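# Pull out nearest yellow foosball rod and quarter-turn it

## Task

Take the yellow rod closest to right_arm, slide it outward until it stops, rotate it 90 degrees so its player figures are horizontal, and finish with no part of either arm (its camera cable included) in contact with that rod.

## Robot and tools

Robot: two six-joint arms, left_arm and right_arm, each with a parallel gripper and a wrist fisheye camera (cam_left_wrist, cam_right_wrist, each 672x504). Fingers point along the gripper's +z axis and open along its y axis. end_effector_position is the point between the pads, roughly 1 cm behind the fingertips.

Frames: the scene frame has its origin on the table surface, midway between the nominal arm bases; +x runs out over the table, +y toward left_arm, +z up. Calibrated bases: left_arm at (-0.028, +0.289, +0.027) m, right_arm at (-0.040, -0.349, +0.007) m, both nearly unrotated. Hand positions, orientations (quat_wxyz) and wrist camera poses are reported in that arm's own base frame; reported hand pose may be a few cm off, worse at long reach.

Row layout (used by every moving command): 14 numbers, each in [-1, 1]: seven for left_arm, then seven for right_arm, always all 14 even if one arm stays still. Per arm the order is: wrist pitch (joint4), shoulder (joint2), wrist yaw (joint5), wrist roll (joint6), elbow (joint3), waist (joint1), gripper opening. The six joint numbers are offsets, not poses: they add to the arm's Joint targets as they stood when the action or call began (not to the previous row). Scale: 1.0 equals 2.224 rad for shoulder, elbow and waist, and 8.485 rad for the three wrist joints. Sending the same offset again moves further. Send 0 to keep a joint at its current target. The opening number is absolute: +1 fully open, -1 closed; a 0 there is a real command, so resend the present value to leave a gripper alone.

Joint ranges (rad): waist -2.618..3.054, shoulder 0..3.142, elbow 0..3.142, wrist pitch -1.571..1.571, wrist yaw -1.571..1.571, wrist roll -2.094..2.094. Asking a joint more than 0.059 rad beyond its range gets the action refused for both arms; the real end can differ by up to 0.059 rad.

Tools:
- execute_actions(actions, cameras): actions is a list of actions; each action is a list of up to 15 rows, one row per 1/30 s step, the last row held if fewer than 15. An empty list just reports state. cameras selects images (omit/null/["all"] for all, [] for none).
- move(target, speed, blend, opening_speed, blocking, cameras): target is one 14-number row or a list of up to 15 rows; every row's joint offsets count from the same starting Joint targets. All joints move together, so the hand traces a curve; no obstacle avoidance. speed in rad/s for the joint with farthest to go, 0.01 to 12.57, default 0.5 (one value or one per target). blend in rad rounds corners between listed targets. opening_speed, at least 0.2 per second on the -1..+1 scale, makes the fingers change gradually. blocking=false returns after about 0.5 s while motion continues. The whole list shares 10 s; minimum path 0.5 s.
- wait(seconds 0 to 10): lets time pass holding the last command.
- stop(): brakes a running move.
- zoom_image(camera, region): camera is cam_left_wrist or cam_right_wrist; region [x0, y0, x1, y1] pixels from the top-left, at most 504 by 504.
- read_manual(section): licence texts only.
- finished_scene(scene): ends the current scene, given its number; irreversible.

Results: Joint positions and Joint velocities list each arm in the joint order above (rad, rad/s) plus finger gap (m; 0.094 is fully open). Joint targets is the base for your next offsets. Tool commands shows present gripper commands; grip_measured is the measured opening on the command scale (reads a little wide when empty, narrower under squeeze). Joint torques follow joint order, include gravity and friction, and numbers 2, 5 and 6 wrap at ±28 N m. Action calls also list joint positions at some steps. Messages: "joint sent to its limit" (a joint was clipped at its end), "joint command not followed" (clearance check altered targets), velocities "within noise" (at rest), and for move a "move:" line such as done, off_target (resting over 0.035 rad from target), moving, held or fault, with limits=held if steps were withheld. done does not prove contact or no contact.

Motion notes: each control step a joint's target stays within 0.339 rad (big joints) or 2.2 rad (wrist) of its measured angle, and targets that would carry the gripper over 200 mm away get scaled back, so large motions may need several actions. Tiny moves may not start. If an arm is pushed or dragged, command its targets back past the measured positions to relieve it. The simulation keeps running while you think; a running move continues meanwhile.

Gripping: below roughly 0.05 under the first-touch reading the gripper squeezes at full force (about 50-64 N per pad). To release, command well above grip_measured.

Avoid: fast contacts, pressing far past a contact, arms colliding or one gripper closing on the other's fingers (can fail the scene), dropping or releasing moving parts, knocking things over. Holding loads, stretched poses or pushing toward unreachable targets heats motors: MOTOR HOT appears at 75 °C, at 90 °C the arm folds and idles, at 100 °C it goes limp. The camera cable touching the rod counts as contact.

Each tool is called after "Request:" as name(argument=value, ...), one argument or row to a line, values as JSON.

## Session

Request:
execute_actions(
  actions=[],
)

Scene clock: 0.00 s.
left_arm: end_effector_position=(+0.4007, +0.0076, +0.1253) grip_measured=+1.000 end_effector_quat_wxyz=(+0.625, -0.028, +0.778, +0.057) | right_arm: end_effector_position=(+0.3999, -0.0295, +0.1148) grip_measured=+1.000 end_effector_quat_wxyz=(+0.608, +0.063, +0.791, -0.024)
Joint names: [wrist pitch, shoulder, wrist yaw, wrist roll, elbow, waist]
Joint positions: left_arm=[0.966 1.539 -0.191 0.014 0.356 -0.068 0.094] | right_arm=[0.914 1.54 0.071 0.059 0.363 -0.045 0.094]
Joint velocities: within noise
Joint torques (N m): no reading
Heat: left arm: 47 °C; right arm: 43 °C.
Joint targets: left_arm=[0.959 1.536 -0.192 0.014 0.359 -0.068] | right_arm=[0.904 1.537 0.071 0.060 0.366 -0.045]
Tool commands: left_gripper/opening=+1.0 right_gripper/opening=+1.0

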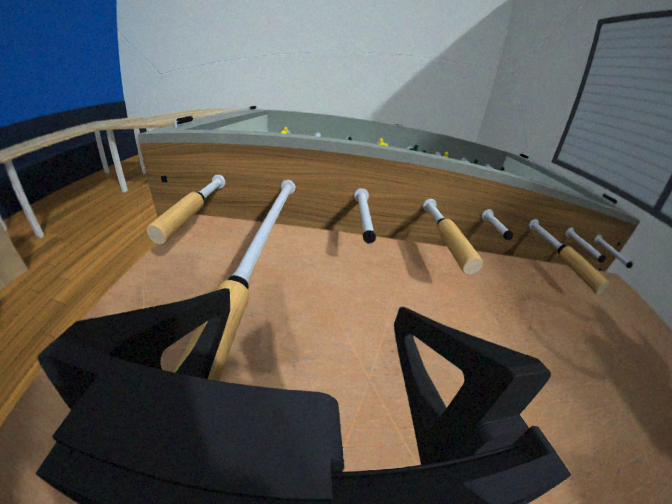

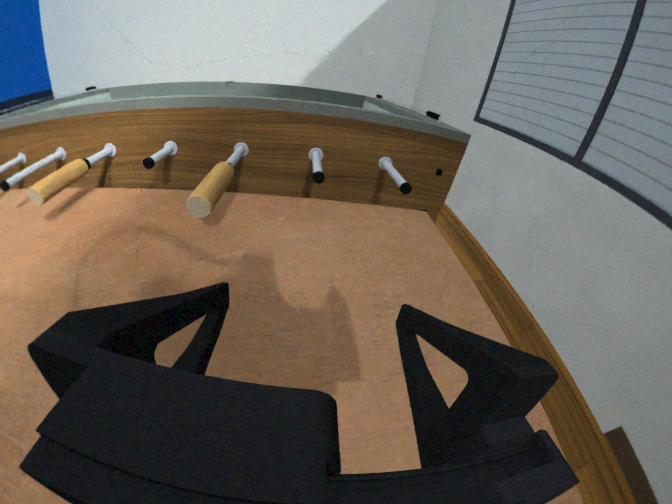

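Request:
zoom_image(
  camera="cam_right_wrist",
  region=[100, 60, 470, 240],
)

Request:
zoom_image(
  camera="cam_left_wrist",
  region=[240, 90, 640, 290],
)

Scaled by 1.362 from the camera's 672x504 image, which has a finer 960x720 frame.

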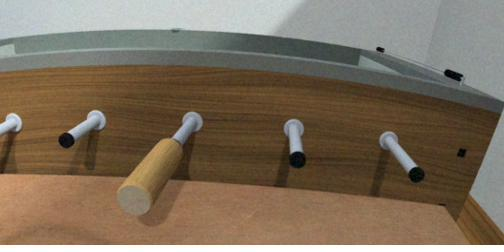

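Scaled by 1.260 from the camera's 672x504 image, which has a finer 960x720 frame.

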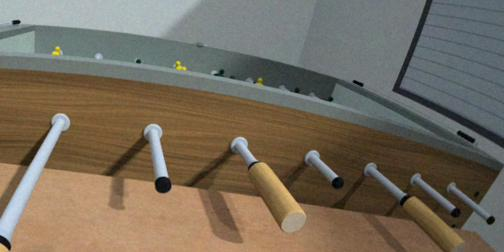

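Request:
move(
  target=[0,0,0,0,0,0,1,-0.1242,-0.0166,0,0,0.51,0,1],
  speed=1.0,
  cameras=["cam_right_wrist"],
)

Scene clock: 91.30 s.
left_arm: end_effector_position=(+0.4007, +0.0076, +0.1253) grip_measured=+1.000 end_effector_quat_wxyz=(+0.625, -0.028, +0.778, +0.057) | right_arm: end_effector_position=(+0.4927, -0.0340, +0.3974) grip_measured=+1.000 end_effector_quat_wxyz=(+0.649, +0.063, +0.758, -0.023)
Joint names: [wrist pitch, shoulder, wrist yaw, wrist roll, elbow, waist]
Joint positions: left_arm=[0.966 1.539 -0.191 0.014 0.356 -0.068 0.094] | right_arm=[-0.137 1.504 0.073 0.059 1.482 -0.045 0.094]
Joint velocities: within noise
Joint torques (N m): left_arm=[1.84 -6.38 -0.05 0.02 5.33 -0.1] | right_arm=[1.69 -6.34 0.02 0.01 8.83 0.03]
Heat: left arm: 46 °C; right arm: 43 °C.
Joint targets: left_arm=[0.959 1.536 -0.192 0.014 0.359 -0.068] | right_arm=[-0.150 1.500 0.071 0.060 1.500 -0.045]
move: done
camera_calibration:
cam_right_wrist: T_world_to_cam=[[-0.144642, -0.979947, 0.137049, -0.0257887], [-0.545542, -0.0365744, -0.837285, 0.63304], [0.825507, -0.195872, -0.529312, -0.085225], [0, 0, 0, 1]] pos_world=[0.411974, -0.0188117, 0.488459]
Images, in order (width x height): cam_right_wrist 672x504.

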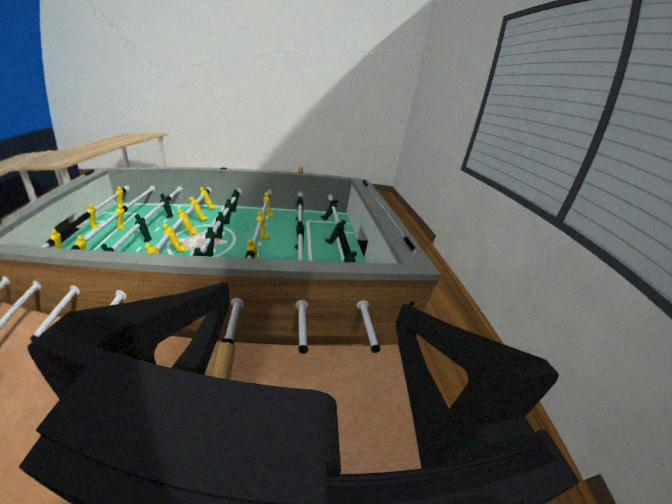

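Request:
zoom_image(
  camera="cam_right_wrist",
  region=[140, 160, 380, 340],
)

Scaled by 2.100 from the camera's 672x504 image, which has a finer 960x720 frame.

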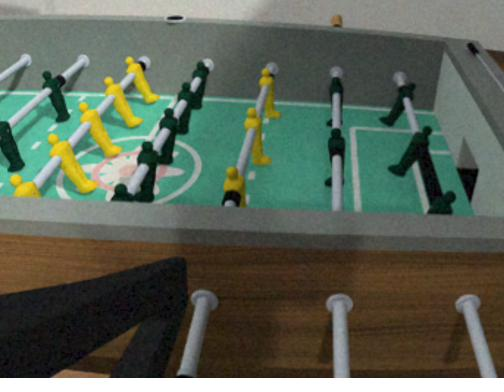

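Request:
zoom_image(
  camera="cam_right_wrist",
  region=[230, 180, 320, 270],
)

Scaled by 5.600 from the camera's 672x504 image, which has a finer 960x720 frame.

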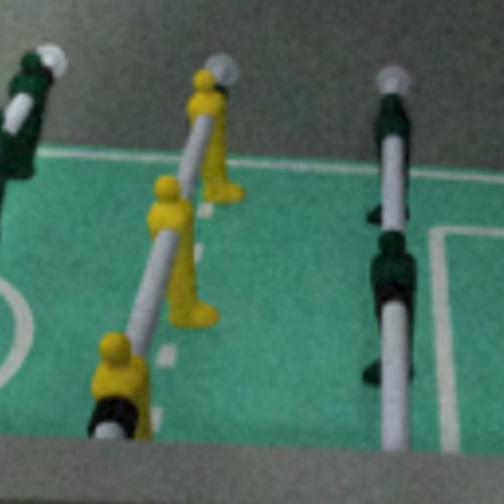

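Request:
move(
  target=[0,0,0,0,0,0,1,0.1648,0.2062,0.02345,-0.0071,-0.3549,0.1461,1],
  speed=1.0,
  cameras=["cam_right_wrist"],
)

Scene clock: 171.83 s.
left_arm: end_effector_position=(+0.4007, +0.0076, +0.1253) grip_measured=+1.000 end_effector_quat_wxyz=(+0.625, -0.028, +0.778, +0.057) | right_arm: end_effector_position=(+0.4926, +0.0914, +0.1592) grip_measured=+1.000 end_effector_quat_wxyz=(+0.714, +0.001, +0.700, +0.006)
Joint names: [wrist pitch, shoulder, wrist yaw, wrist roll, elbow, waist]
Joint positions: left_arm=[0.966 1.539 -0.191 0.014 0.356 -0.068 0.094] | right_arm=[1.244 1.947 0.27 0.005 0.723 0.276 0.094]
Joint velocities: within noise
Joint torques (N m): left_arm=[1.84 -6.34 -0.04 0.01 5.35 -0.06] | right_arm=[1.79 -6.67 0.07 -0.05 4.11 0.36]
Heat: left arm: 44 °C; right arm: 44 °C.
Joint targets: left_arm=[0.959 1.536 -0.192 0.014 0.359 -0.068] | right_arm=[1.248 1.959 0.270 0.000 0.711 0.280]
move: done
camera_calibration:
cam_right_wrist: T_world_to_cam=[[-0.0461265, -0.984893, 0.16691, 0.0768554], [-0.379737, -0.137256, -0.914856, 0.377965], [0.923944, -0.105581, -0.367669, -0.269179], [0, 0, 0, 1]] pos_world=[0.395779, 0.0991521, 0.233987]
Images, in order (width x height): cam_right_wrist 672x504.

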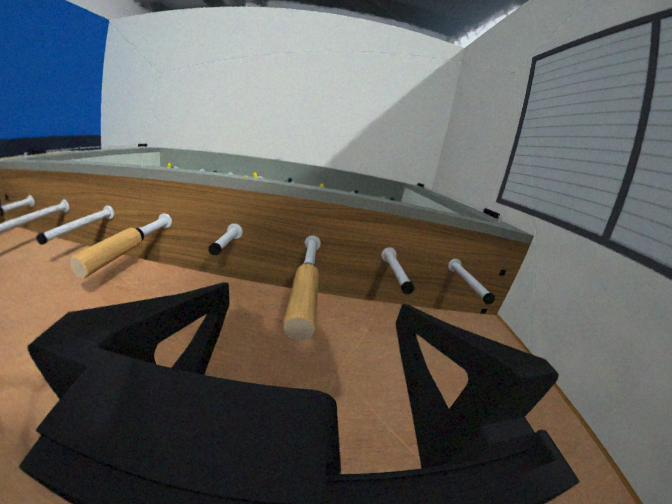

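Request:
move(
  target=[0,0,0,0,0,0,1,0.03052,0.1457,0.0073,0,0.0067,0.0189,1],
  speed=0.7,
  cameras=["cam_right_wrist"],
)

Scene clock: 195.57 s.
left_arm: end_effector_position=(+0.4007, +0.0076, +0.1253) grip_measured=+1.000 end_effector_quat_wxyz=(+0.625, -0.028, +0.778, +0.057) | right_arm: end_effector_position=(+0.4873, +0.0994, +0.0582) grip_measured=+1.000 end_effector_quat_wxyz=(+0.680, -0.003, +0.733, -0.013)
Joint names: [wrist pitch, shoulder, wrist yaw, wrist roll, elbow, waist]
Joint positions: left_arm=[0.966 1.539 -0.191 0.014 0.356 -0.068 0.094] | right_arm=[1.466 2.269 0.331 0.003 0.723 0.316 0.094]
Joint velocities: within noise
Joint torques (N m): left_arm=[1.84 -6.35 -0.03 0.01 5.3 -0.05] | right_arm=[2.1 -7.41 0.1 -0.04 3.51 0.59]
Heat: left arm: 44 °C; right arm: 45 °C.
Joint targets: left_arm=[0.959 1.536 -0.192 0.014 0.359 -0.068] | right_arm=[1.507 2.283 0.332 0.000 0.726 0.322]
move: off_target (right_arm); right_arm: the wrist pitch is farthest, 0.041 rad from its target
camera_calibration:
cam_right_wrist: T_world_to_cam=[[-0.0493414, -0.977827, 0.203517, 0.100016], [-0.468419, -0.157311, -0.869389, 0.32715], [0.882128, -0.138228, -0.45027, -0.272024], [0, 0, 0, 1]] pos_world=[0.398138, 0.111661, 0.141581]
Images, in order (width x height): cam_right_wrist 672x504.

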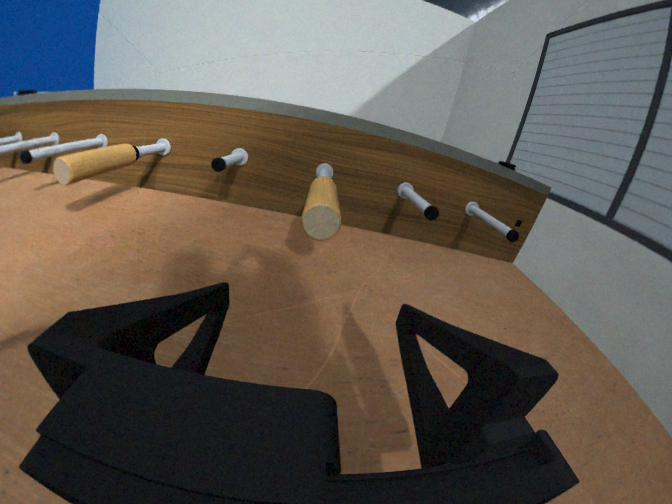

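Request:
move(
  target=[0,0,0,0,0,0,1,-0.0494,0.0926,-0.012,0,0.2759,-0.0427,1],
  speed=0.6,
  cameras=["cam_right_wrist"],
)

Scene clock: 234.40 s.
left_arm: end_effector_position=(+0.4007, +0.0076, +0.1253) grip_measured=+1.000 end_effector_quat_wxyz=(+0.625, -0.028, +0.778, +0.057) | right_arm: end_effector_position=(+0.6174, +0.1028, +0.0758) grip_measured=+1.000 end_effector_quat_wxyz=(+0.693, +0.003, +0.721, -0.007)
Joint names: [wrist pitch, shoulder, wrist yaw, wrist roll, elbow, waist]
Joint positions: left_arm=[0.966 1.539 -0.191 0.014 0.356 -0.068 0.094] | right_arm=[1.103 2.463 0.247 0.003 1.318 0.233 0.094]
Joint velocities: within noise
Joint torques (N m): left_arm=[1.85 -6.37 -0.04 0 5.34 -0.08] | right_arm=[1.63 -9.51 -0.14 -0.04 7.02 -0.51]
Heat: left arm: 44 °C; right arm: 50 °C.
Joint targets: left_arm=[0.959 1.536 -0.192 0.014 0.359 -0.068] | right_arm=[1.088 2.489 0.230 0.000 1.340 0.227]
move: done
camera_calibration:
cam_right_wrist: T_world_to_cam=[[-0.0552291, -0.980841, 0.186816, 0.11149], [-0.437248, -0.144449, -0.887665, 0.384806], [0.897643, -0.13071, -0.420894, -0.391065], [0, 0, 0, 1]] pos_world=[0.52545, 0.113823, 0.156154]
Images, in order (width x height): cam_right_wrist 672x504.

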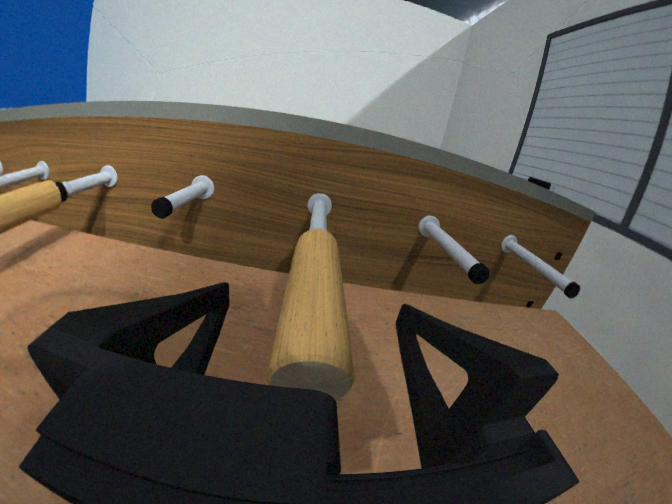

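Request:
move(
  target=[0,0,0,0,0,0,1,0,0.004,0,0,0,0.0025,-0.55],
  speed=0.5,
  opening_speed=0.8,
  cameras=["cam_right_wrist"],
)

Scene clock: 255.07 s.
left_arm: end_effector_position=(+0.4007, +0.0076, +0.1253) grip_measured=+1.000 end_effector_quat_wxyz=(+0.625, -0.028, +0.778, +0.057) | right_arm: end_effector_position=(+0.6170, +0.1032, +0.0697) grip_measured=-0.305 end_effector_quat_wxyz=(+0.689, +0.001, +0.725, -0.007)
Joint names: [wrist pitch, shoulder, wrist yaw, wrist roll, elbow, waist]
Joint positions: left_arm=[0.966 1.539 -0.191 0.014 0.356 -0.068 0.094] | right_arm=[1.1 2.472 0.244 0.003 1.318 0.233 0.033]
Joint velocities: within noise
Joint torques (N m): left_arm=[1.83 -6.39 -0.05 0.02 5.35 -0.06] | right_arm=[1.62 -9.55 -0.1 -0.03 6.98 -0.02]
Heat: left arm: 44 °C; right arm: 48 °C.
Joint targets: left_arm=[0.959 1.536 -0.192 0.014 0.359 -0.068] | right_arm=[1.088 2.498 0.230 0.000 1.340 0.233]
move: done
camera_calibration:
cam_right_wrist: T_world_to_cam=[[-0.0501792, -0.980535, 0.189826, 0.109615], [-0.446664, -0.147966, -0.882382, 0.385073], [0.893294, -0.129066, -0.430545, -0.389989], [0, 0, 0, 1]] pos_world=[0.525874, 0.114125, 0.151066]
Images, in order (width x height): cam_right_wrist 672x504.

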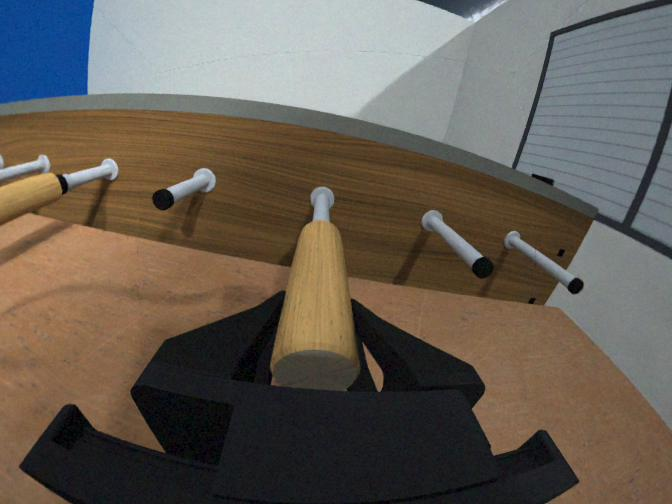

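Request:
move(
  target=[
    [0,0,0,0,0,0,1,0.02173,-0.06286,0.00448,0,-0.13678,0.0135,-0.55],
    [0,0,0,0,0,0,1,0.03387,-0.10805,0.00907,0,-0.23727,0.031,-0.55],
  ],
  speed=0.35,
  blend=0.1,
  cameras=["cam_right_wrist"],
)

Scene clock: 278.63 s.
left_arm: end_effector_position=(+0.4007, +0.0076, +0.1253) grip_measured=+1.000 end_effector_quat_wxyz=(+0.625, -0.028, +0.778, +0.057) | right_arm: end_effector_position=(+0.5135, +0.1002, +0.0654) grip_measured=-0.306 end_effector_quat_wxyz=(+0.681, -0.002, +0.732, -0.013)
Joint names: [wrist pitch, shoulder, wrist yaw, wrist roll, elbow, waist]
Joint positions: left_arm=[0.966 1.539 -0.191 0.014 0.356 -0.068 0.094] | right_arm=[1.371 2.277 0.311 0.002 0.83 0.295 0.033]
Joint velocities: within noise
Joint torques (N m): left_arm=[1.85 -6.35 -0.05 0.01 5.31 -0.06] | right_arm=[1.76 -10.65 0.02 -0.02 2.59 0.62]
Heat: left arm: 43 °C; right arm: 47 °C.
Joint targets: left_arm=[0.959 1.536 -0.192 0.014 0.359 -0.068] | right_arm=[1.376 2.257 0.307 0.000 0.812 0.302]
move: done
camera_calibration:
cam_right_wrist: T_world_to_cam=[[-0.050731, -0.97801, 0.202296, 0.101564], [-0.465739, -0.156015, -0.87106, 0.344429], [0.883467, -0.138407, -0.447582, -0.292671], [0, 0, 0, 1]] pos_world=[0.424131, 0.11256, 0.148478]
Images, in order (width x height): cam_right_wrist 672x504.

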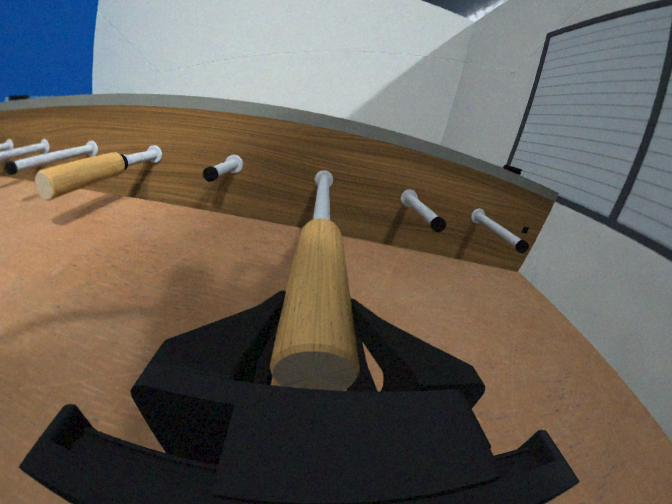

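Request:
move(
  target=[0,0,0,0,0,0,1,0.00324,-0.04424,0.00448,0,-0.0746,0.0171,-0.55],
  speed=0.15,
  cameras=["cam_right_wrist"],
)

Scene clock: 286.73 s.
left_arm: end_effector_position=(+0.4007, +0.0076, +0.1253) grip_measured=+1.000 end_effector_quat_wxyz=(+0.625, -0.028, +0.778, +0.057) | right_arm: end_effector_position=(+0.4836, +0.1017, +0.0648) grip_measured=-0.306 end_effector_quat_wxyz=(+0.666, -0.010, +0.746, -0.016)
Joint names: [wrist pitch, shoulder, wrist yaw, wrist roll, elbow, waist]
Joint positions: left_arm=[0.966 1.539 -0.191 0.014 0.356 -0.068 0.094] | right_arm=[1.372 2.196 0.333 0.002 0.705 0.323 0.033]
Joint velocities: within noise
Joint torques (N m): left_arm=[1.84 -6.37 -0.05 0.01 5.34 -0.06] | right_arm=[2.01 -11.29 0.2 -0.02 -0.58 1.48]
Heat: left arm: 43 °C; right arm: 47 °C.
Joint targets: left_arm=[0.959 1.536 -0.192 0.014 0.359 -0.068] | right_arm=[1.403 2.159 0.345 0.000 0.646 0.340]
move: off_target (right_arm); right_arm: the elbow is farthest, 0.059 rad from its target
camera_calibration:
cam_right_wrist: T_world_to_cam=[[-0.0360865, -0.975092, 0.218846, 0.093188], [-0.499508, -0.172071, -0.849049, 0.346752], [0.865557, -0.139954, -0.480857, -0.255392], [0, 0, 0, 1]] pos_world=[0.397624, 0.11479, 0.151208]
Images, in order (width x height): cam_right_wrist 672x504.

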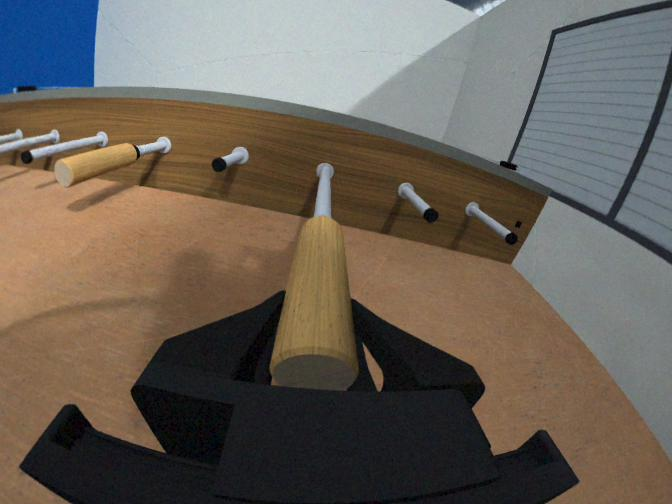

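Request:
move(
  target=[0,0,0,0,0,0,1,0.0,-0.0153,0.0017,0,-0.0225,0.0065,-0.55],
  speed=0.15,
  cameras=["cam_right_wrist"],
)

Scene clock: 293.93 s.
left_arm: end_effector_position=(+0.4007, +0.0076, +0.1253) grip_measured=+1.000 end_effector_quat_wxyz=(+0.625, -0.028, +0.778, +0.057) | right_arm: end_effector_position=(+0.4831, +0.1016, +0.0667) grip_measured=-0.307 end_effector_quat_wxyz=(+0.662, -0.011, +0.749, -0.017)
Joint names: [wrist pitch, shoulder, wrist yaw, wrist roll, elbow, waist]
Joint positions: left_arm=[0.966 1.539 -0.191 0.014 0.356 -0.068 0.094] | right_arm=[1.342 2.175 0.332 0.002 0.702 0.323 0.033]
Joint velocities: within noise
Joint torques (N m): left_arm=[1.85 -6.37 -0.05 0.02 5.34 -0.03] | right_arm=[2.28 -12.29 0.36 -0.02 -4.14 2.77]
Heat: left arm: 43 °C; right arm: 48 °C.
Joint targets: left_arm=[0.959 1.536 -0.192 0.014 0.359 -0.068] | right_arm=[1.403 2.125 0.359 0.000 0.596 0.354]
move: off_target (right_arm); right_arm: the elbow is farthest, 0.106 rad from its target
camera_calibration:
cam_right_wrist: T_world_to_cam=[[-0.0333001, -0.974367, 0.222488, 0.0909406], [-0.508982, -0.175049, -0.84279, 0.352518], [0.860133, -0.141308, -0.490106, -0.250657], [0, 0, 0, 1]] pos_world=[0.398052, 0.114898, 0.154017]
Images, in order (width x height): cam_right_wrist 672x504.

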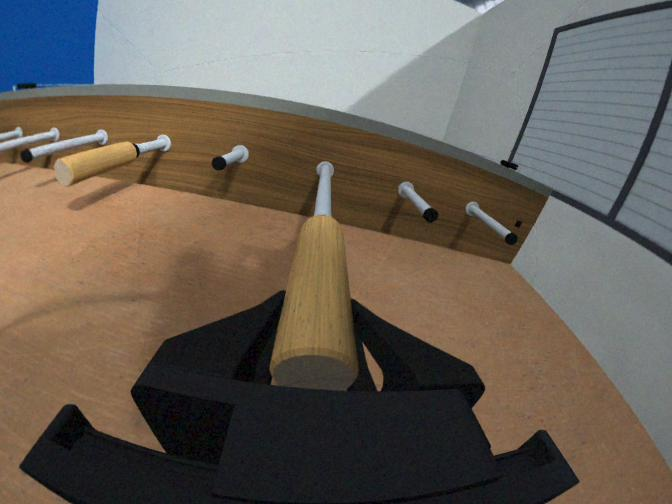

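Request:
move(
  target=[
    [0,0,0,0,0,0,1,0.0039,0.0423,-0.0034,0,0.048,-0.0146,-0.55],
    [0,0,0,0,0,0,1,0.01361,0.0698,0.00943,-0.1768,0.061,0.0022,-0.55],
  ],
  speed=[0.2,0.6],
  cameras=["cam_right_wrist"],
)

Scene clock: 326.20 s.
left_arm: end_effector_position=(+0.4007, +0.0076, +0.1253) grip_measured=+1.000 end_effector_quat_wxyz=(+0.625, -0.028, +0.778, +0.057) | right_arm: end_effector_position=(+0.4864, +0.0953, +0.0720) grip_measured=-0.307 end_effector_quat_wxyz=(+0.485, -0.458, +0.555, -0.497)
Joint names: [wrist pitch, shoulder, wrist yaw, wrist roll, elbow, waist]
Joint positions: left_arm=[0.966 1.539 -0.191 0.014 0.356 -0.068 0.094] | right_arm=[1.481 2.257 0.458 -1.47 0.736 0.351 0.033]
Joint velocities: within noise
Joint torques (N m): left_arm=[1.83 -6.37 -0.04 0.01 5.33 -0.06] | right_arm=[2.02 -6.69 -0.15 -0.39 3.08 0.73]
Heat: left arm: 43 °C; right arm: 49 °C.
Joint targets: left_arm=[0.959 1.536 -0.192 0.014 0.359 -0.068] | right_arm=[1.519 2.280 0.440 -1.500 0.732 0.359]
move: off_target (right_arm); right_arm: the wrist pitch is farthest, 0.037 rad from its target
camera_calibration:
cam_right_wrist: T_world_to_cam=[[-0.00355598, 0.0962088, 0.995355, -0.0884351], [-0.491955, -0.866748, 0.0820204, 0.348632], [0.870613, -0.489378, 0.0504126, -0.262665], [0, 0, 0, 1]] pos_world=[0.399877, 0.182142, 0.072671]
Images, in order (width x height): cam_right_wrist 672x504.

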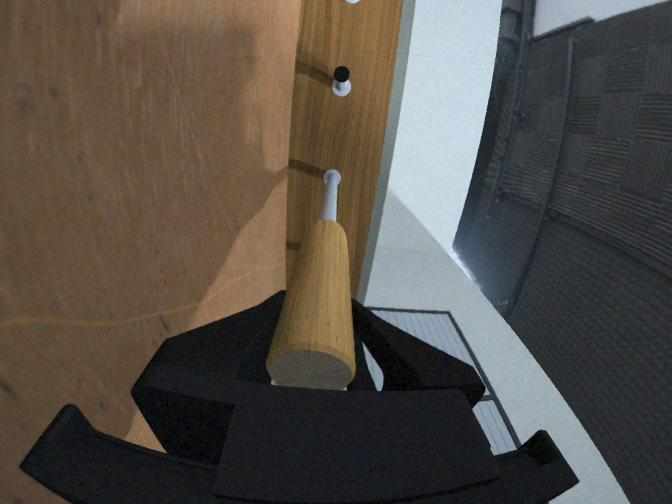

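Request:
move(
  target=[0,0,0,0,0,0,1,-0.0037,-0.0241,0,-0.0071,-0.0259,0.0027,-0.55],
  speed=0.15,
  cameras=["cam_right_wrist"],
)

Scene clock: 338.60 s.
left_arm: end_effector_position=(+0.4007, +0.0076, +0.1253) grip_measured=+1.000 end_effector_quat_wxyz=(+0.625, -0.028, +0.778, +0.057) | right_arm: end_effector_position=(+0.4843, +0.0984, +0.0718) grip_measured=-0.307 end_effector_quat_wxyz=(+0.471, -0.480, +0.537, -0.508)
Joint names: [wrist pitch, shoulder, wrist yaw, wrist roll, elbow, waist]
Joint positions: left_arm=[0.966 1.539 -0.191 0.014 0.356 -0.068 0.094] | right_arm=[1.48 2.251 0.448 -1.533 0.728 0.355 0.033]
Joint velocities: within noise
Joint torques (N m): left_arm=[1.85 -6.37 -0.04 0.01 5.34 -0.02] | right_arm=[1.76 -10.47 -0.05 -0.32 -0.44 0.9]
Heat: left arm: 43 °C; right arm: 50 °C.
Joint targets: left_arm=[0.959 1.536 -0.192 0.014 0.359 -0.068] | right_arm=[1.487 2.227 0.439 -1.561 0.674 0.365]
move: off_target (right_arm); right_arm: the elbow is farthest, 0.053 rad from its target
camera_calibration:
cam_right_wrist: T_world_to_cam=[[0.00469682, 0.160197, 0.987074, -0.0981402], [-0.476466, -0.867476, 0.143054, 0.3386], [0.87918, -0.470979, 0.0722541, -0.266875], [0, 0, 0, 1]] pos_world=[0.396424, 0.183756, 0.0677163]
Images, in order (width x height): cam_right_wrist 672x504.

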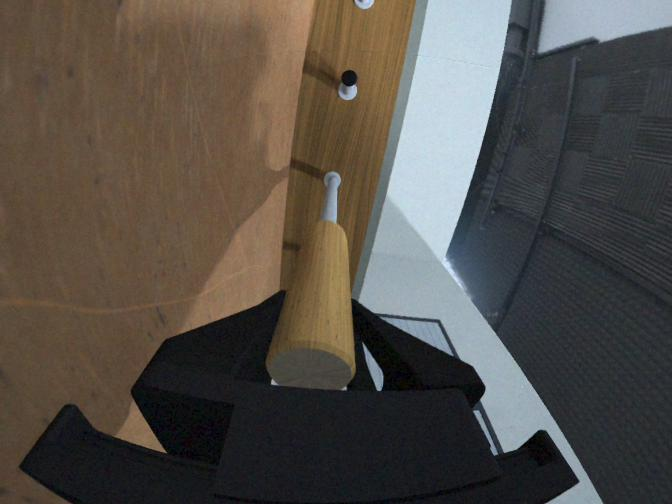

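Request:
move(
  target=[
    [0,0,0,0,0,0,1,-0.0008,0.0108,0.001,0.002,0.0243,-0.0045,-0.55],
    [0,0,0,0,0,0,1,-0.0008,0.0108,0.001,0.002,0.0243,-0.0045,0.3],
  ],
  speed=0.3,
  opening_speed=1.0,
  cameras=["cam_right_wrist"],
)

Scene clock: 354.20 s.
left_arm: end_effector_position=(+0.4007, +0.0076, +0.1253) grip_measured=+1.000 end_effector_quat_wxyz=(+0.625, -0.028, +0.778, +0.057) | right_arm: end_effector_position=(+0.4853, +0.0987, +0.0695) grip_measured=+0.298 end_effector_quat_wxyz=(+0.464, -0.488, +0.536, -0.510)
Joint names: [wrist pitch, shoulder, wrist yaw, wrist roll, elbow, waist]
Joint positions: left_arm=[0.966 1.539 -0.191 0.014 0.356 -0.068 0.094] | right_arm=[1.464 2.251 0.449 -1.547 0.732 0.355 0.061]
Joint velocities: within noise
Joint torques (N m): left_arm=[1.84 -6.41 -0.05 0.01 5.34 -0.05] | right_arm=[1.85 -8.47 0.05 0.05 3.11 -0.01]
Heat: left arm: 43 °C; right arm: 49 °C.
Joint targets: left_arm=[0.959 1.536 -0.192 0.014 0.359 -0.068] | right_arm=[1.480 2.251 0.448 -1.544 0.728 0.355]
move: done
camera_calibration:
cam_right_wrist: T_world_to_cam=[[0.0164623, 0.1775, 0.983983, -0.103136], [-0.474446, -0.864882, 0.163953, 0.336931], [0.880131, -0.469546, 0.0699763, -0.267865], [0, 0, 0, 1]] pos_world=[0.39731, 0.183937, 0.064987]
Images, in order (width x height): cam_right_wrist 672x504.

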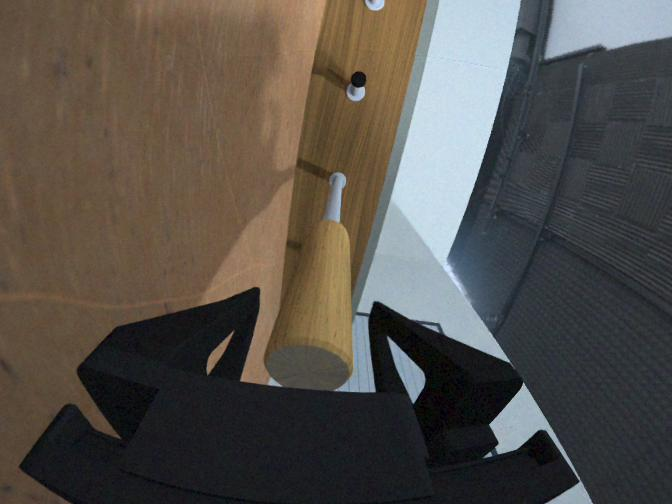

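Request:
move(
  target=[
    [0,0,0,0,0,0,1,0,0,0,0.182,0,0,0.3],
    [0,0,0,0,0,0,1,0,0,0,0.182,0,0,0.8],
  ],
  speed=1.2,
  cameras=["cam_right_wrist"],
)

Scene clock: 362.60 s.
left_arm: end_effector_position=(+0.4007, +0.0076, +0.1253) grip_measured=+1.000 end_effector_quat_wxyz=(+0.625, -0.028, +0.778, +0.057) | right_arm: end_effector_position=(+0.4853, +0.0987, +0.0695) grip_measured=+0.798 end_effector_quat_wxyz=(+0.688, +0.020, +0.724, -0.046)
Joint names: [wrist pitch, shoulder, wrist yaw, wrist roll, elbow, waist]
Joint positions: left_arm=[0.966 1.539 -0.191 0.014 0.356 -0.068 0.094] | right_arm=[1.464 2.251 0.449 -0.015 0.732 0.355 0.084]
Joint velocities: within noise
Joint torques (N m): left_arm=[1.83 -6.35 -0.04 0.01 5.34 -0.03] | right_arm=[1.84 -8.49 0.05 0.17 3.11 -0.01]
Heat: left arm: 42 °C; right arm: 50 °C.
Joint targets: left_arm=[0.959 1.536 -0.192 0.014 0.359 -0.068] | right_arm=[1.480 2.251 0.448 0.001 0.728 0.355]
move: done
camera_calibration:
cam_right_wrist: T_world_to_cam=[[-0.129726, -0.967275, 0.218058, 0.134016], [-0.4579, -0.136621, -0.878443, 0.329456], [0.879488, -0.213806, -0.425192, -0.258373], [0, 0, 0, 1]] pos_world=[0.39548, 0.119399, 0.150327]
Images, in order (width x height): cam_right_wrist 672x504.

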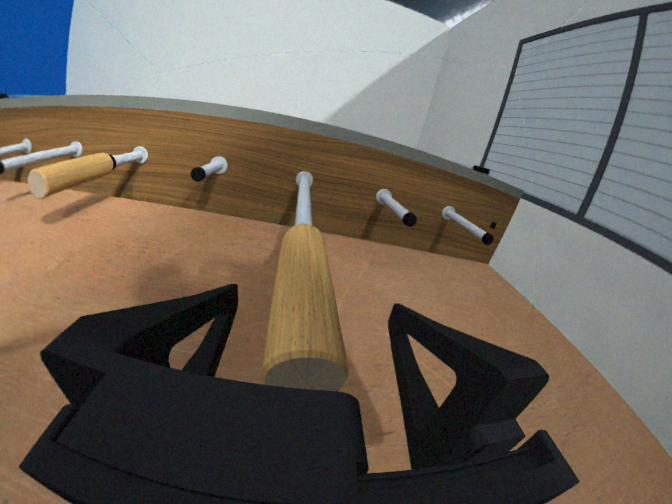

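Request:
move(
  target=[
    [0,0,0,0,0,0,1,0,-0.135,0,0,0,0,0.8],
    [0,0,0,0,0,0,1,-0.1921,-0.3377,-0.041,0,0.3471,-0.1147,0.8],
  ],
  speed=1.0,
  cameras=["cam_right_wrist"],
)

Request:
zoom_image(
  camera="cam_right_wrist",
  region=[200, 180, 320, 270],
)

Scene clock: 373.83 s.
left_arm: end_effector_position=(+0.4007, +0.0076, +0.1253) grip_measured=+1.000 end_effector_quat_wxyz=(+0.625, -0.028, +0.778, +0.057) | right_arm: end_effector_position=(+0.4928, +0.0331, +0.3952) grip_measured=+0.798 end_effector_quat_wxyz=(+0.647, -0.008, +0.762, -0.013)
Joint names: [wrist pitch, shoulder, wrist yaw, wrist roll, elbow, waist]
Joint positions: left_arm=[0.966 1.539 -0.191 0.014 0.356 -0.068 0.094] | right_arm=[-0.136 1.506 0.112 -0.012 1.479 0.106 0.084]
Joint velocities: within noise
Joint torques (N m): left_arm=[1.84 -6.35 -0.04 0.01 5.35 -0.03] | right_arm=[1.71 -6.52 -0.1 0.14 9.07 -0.47]
Heat: left arm: 42 °C; right arm: 50 °C.
Joint targets: left_arm=[0.959 1.536 -0.192 0.014 0.359 -0.068] | right_arm=[-0.149 1.500 0.100 0.001 1.500 0.100]
move: done
camera_calibration:
cam_right_wrist: T_world_to_cam=[[-0.0230541, -0.976756, 0.21311, -0.0497497], [-0.540395, -0.167166, -0.824638, 0.630489], [0.841095, -0.134175, -0.523981, -0.0852223], [0, 0, 0, 1]] pos_world=[0.411246, 0.0453682, 0.485873]
Images, in order (width x height): cam_right_wrist 672x504.

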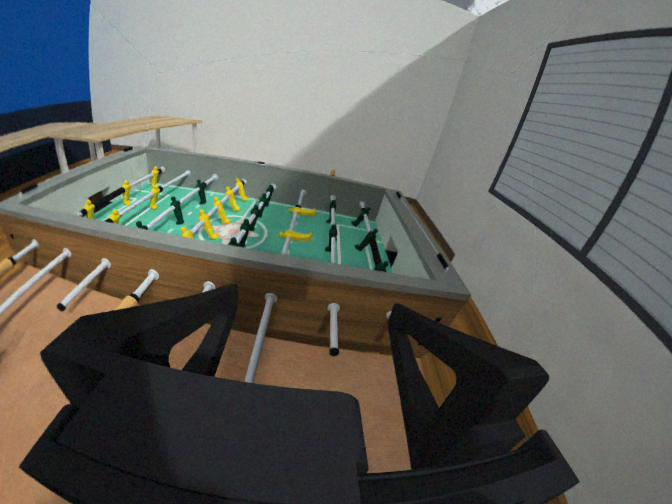

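Scaled by 4.200 from the camera's 672x504 image, which has a finer 960x720 frame.

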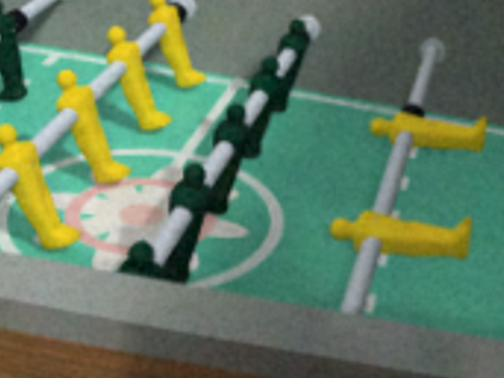

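Request:
finished_scene(
  scene=1,
)

The scene is finished: the task was done.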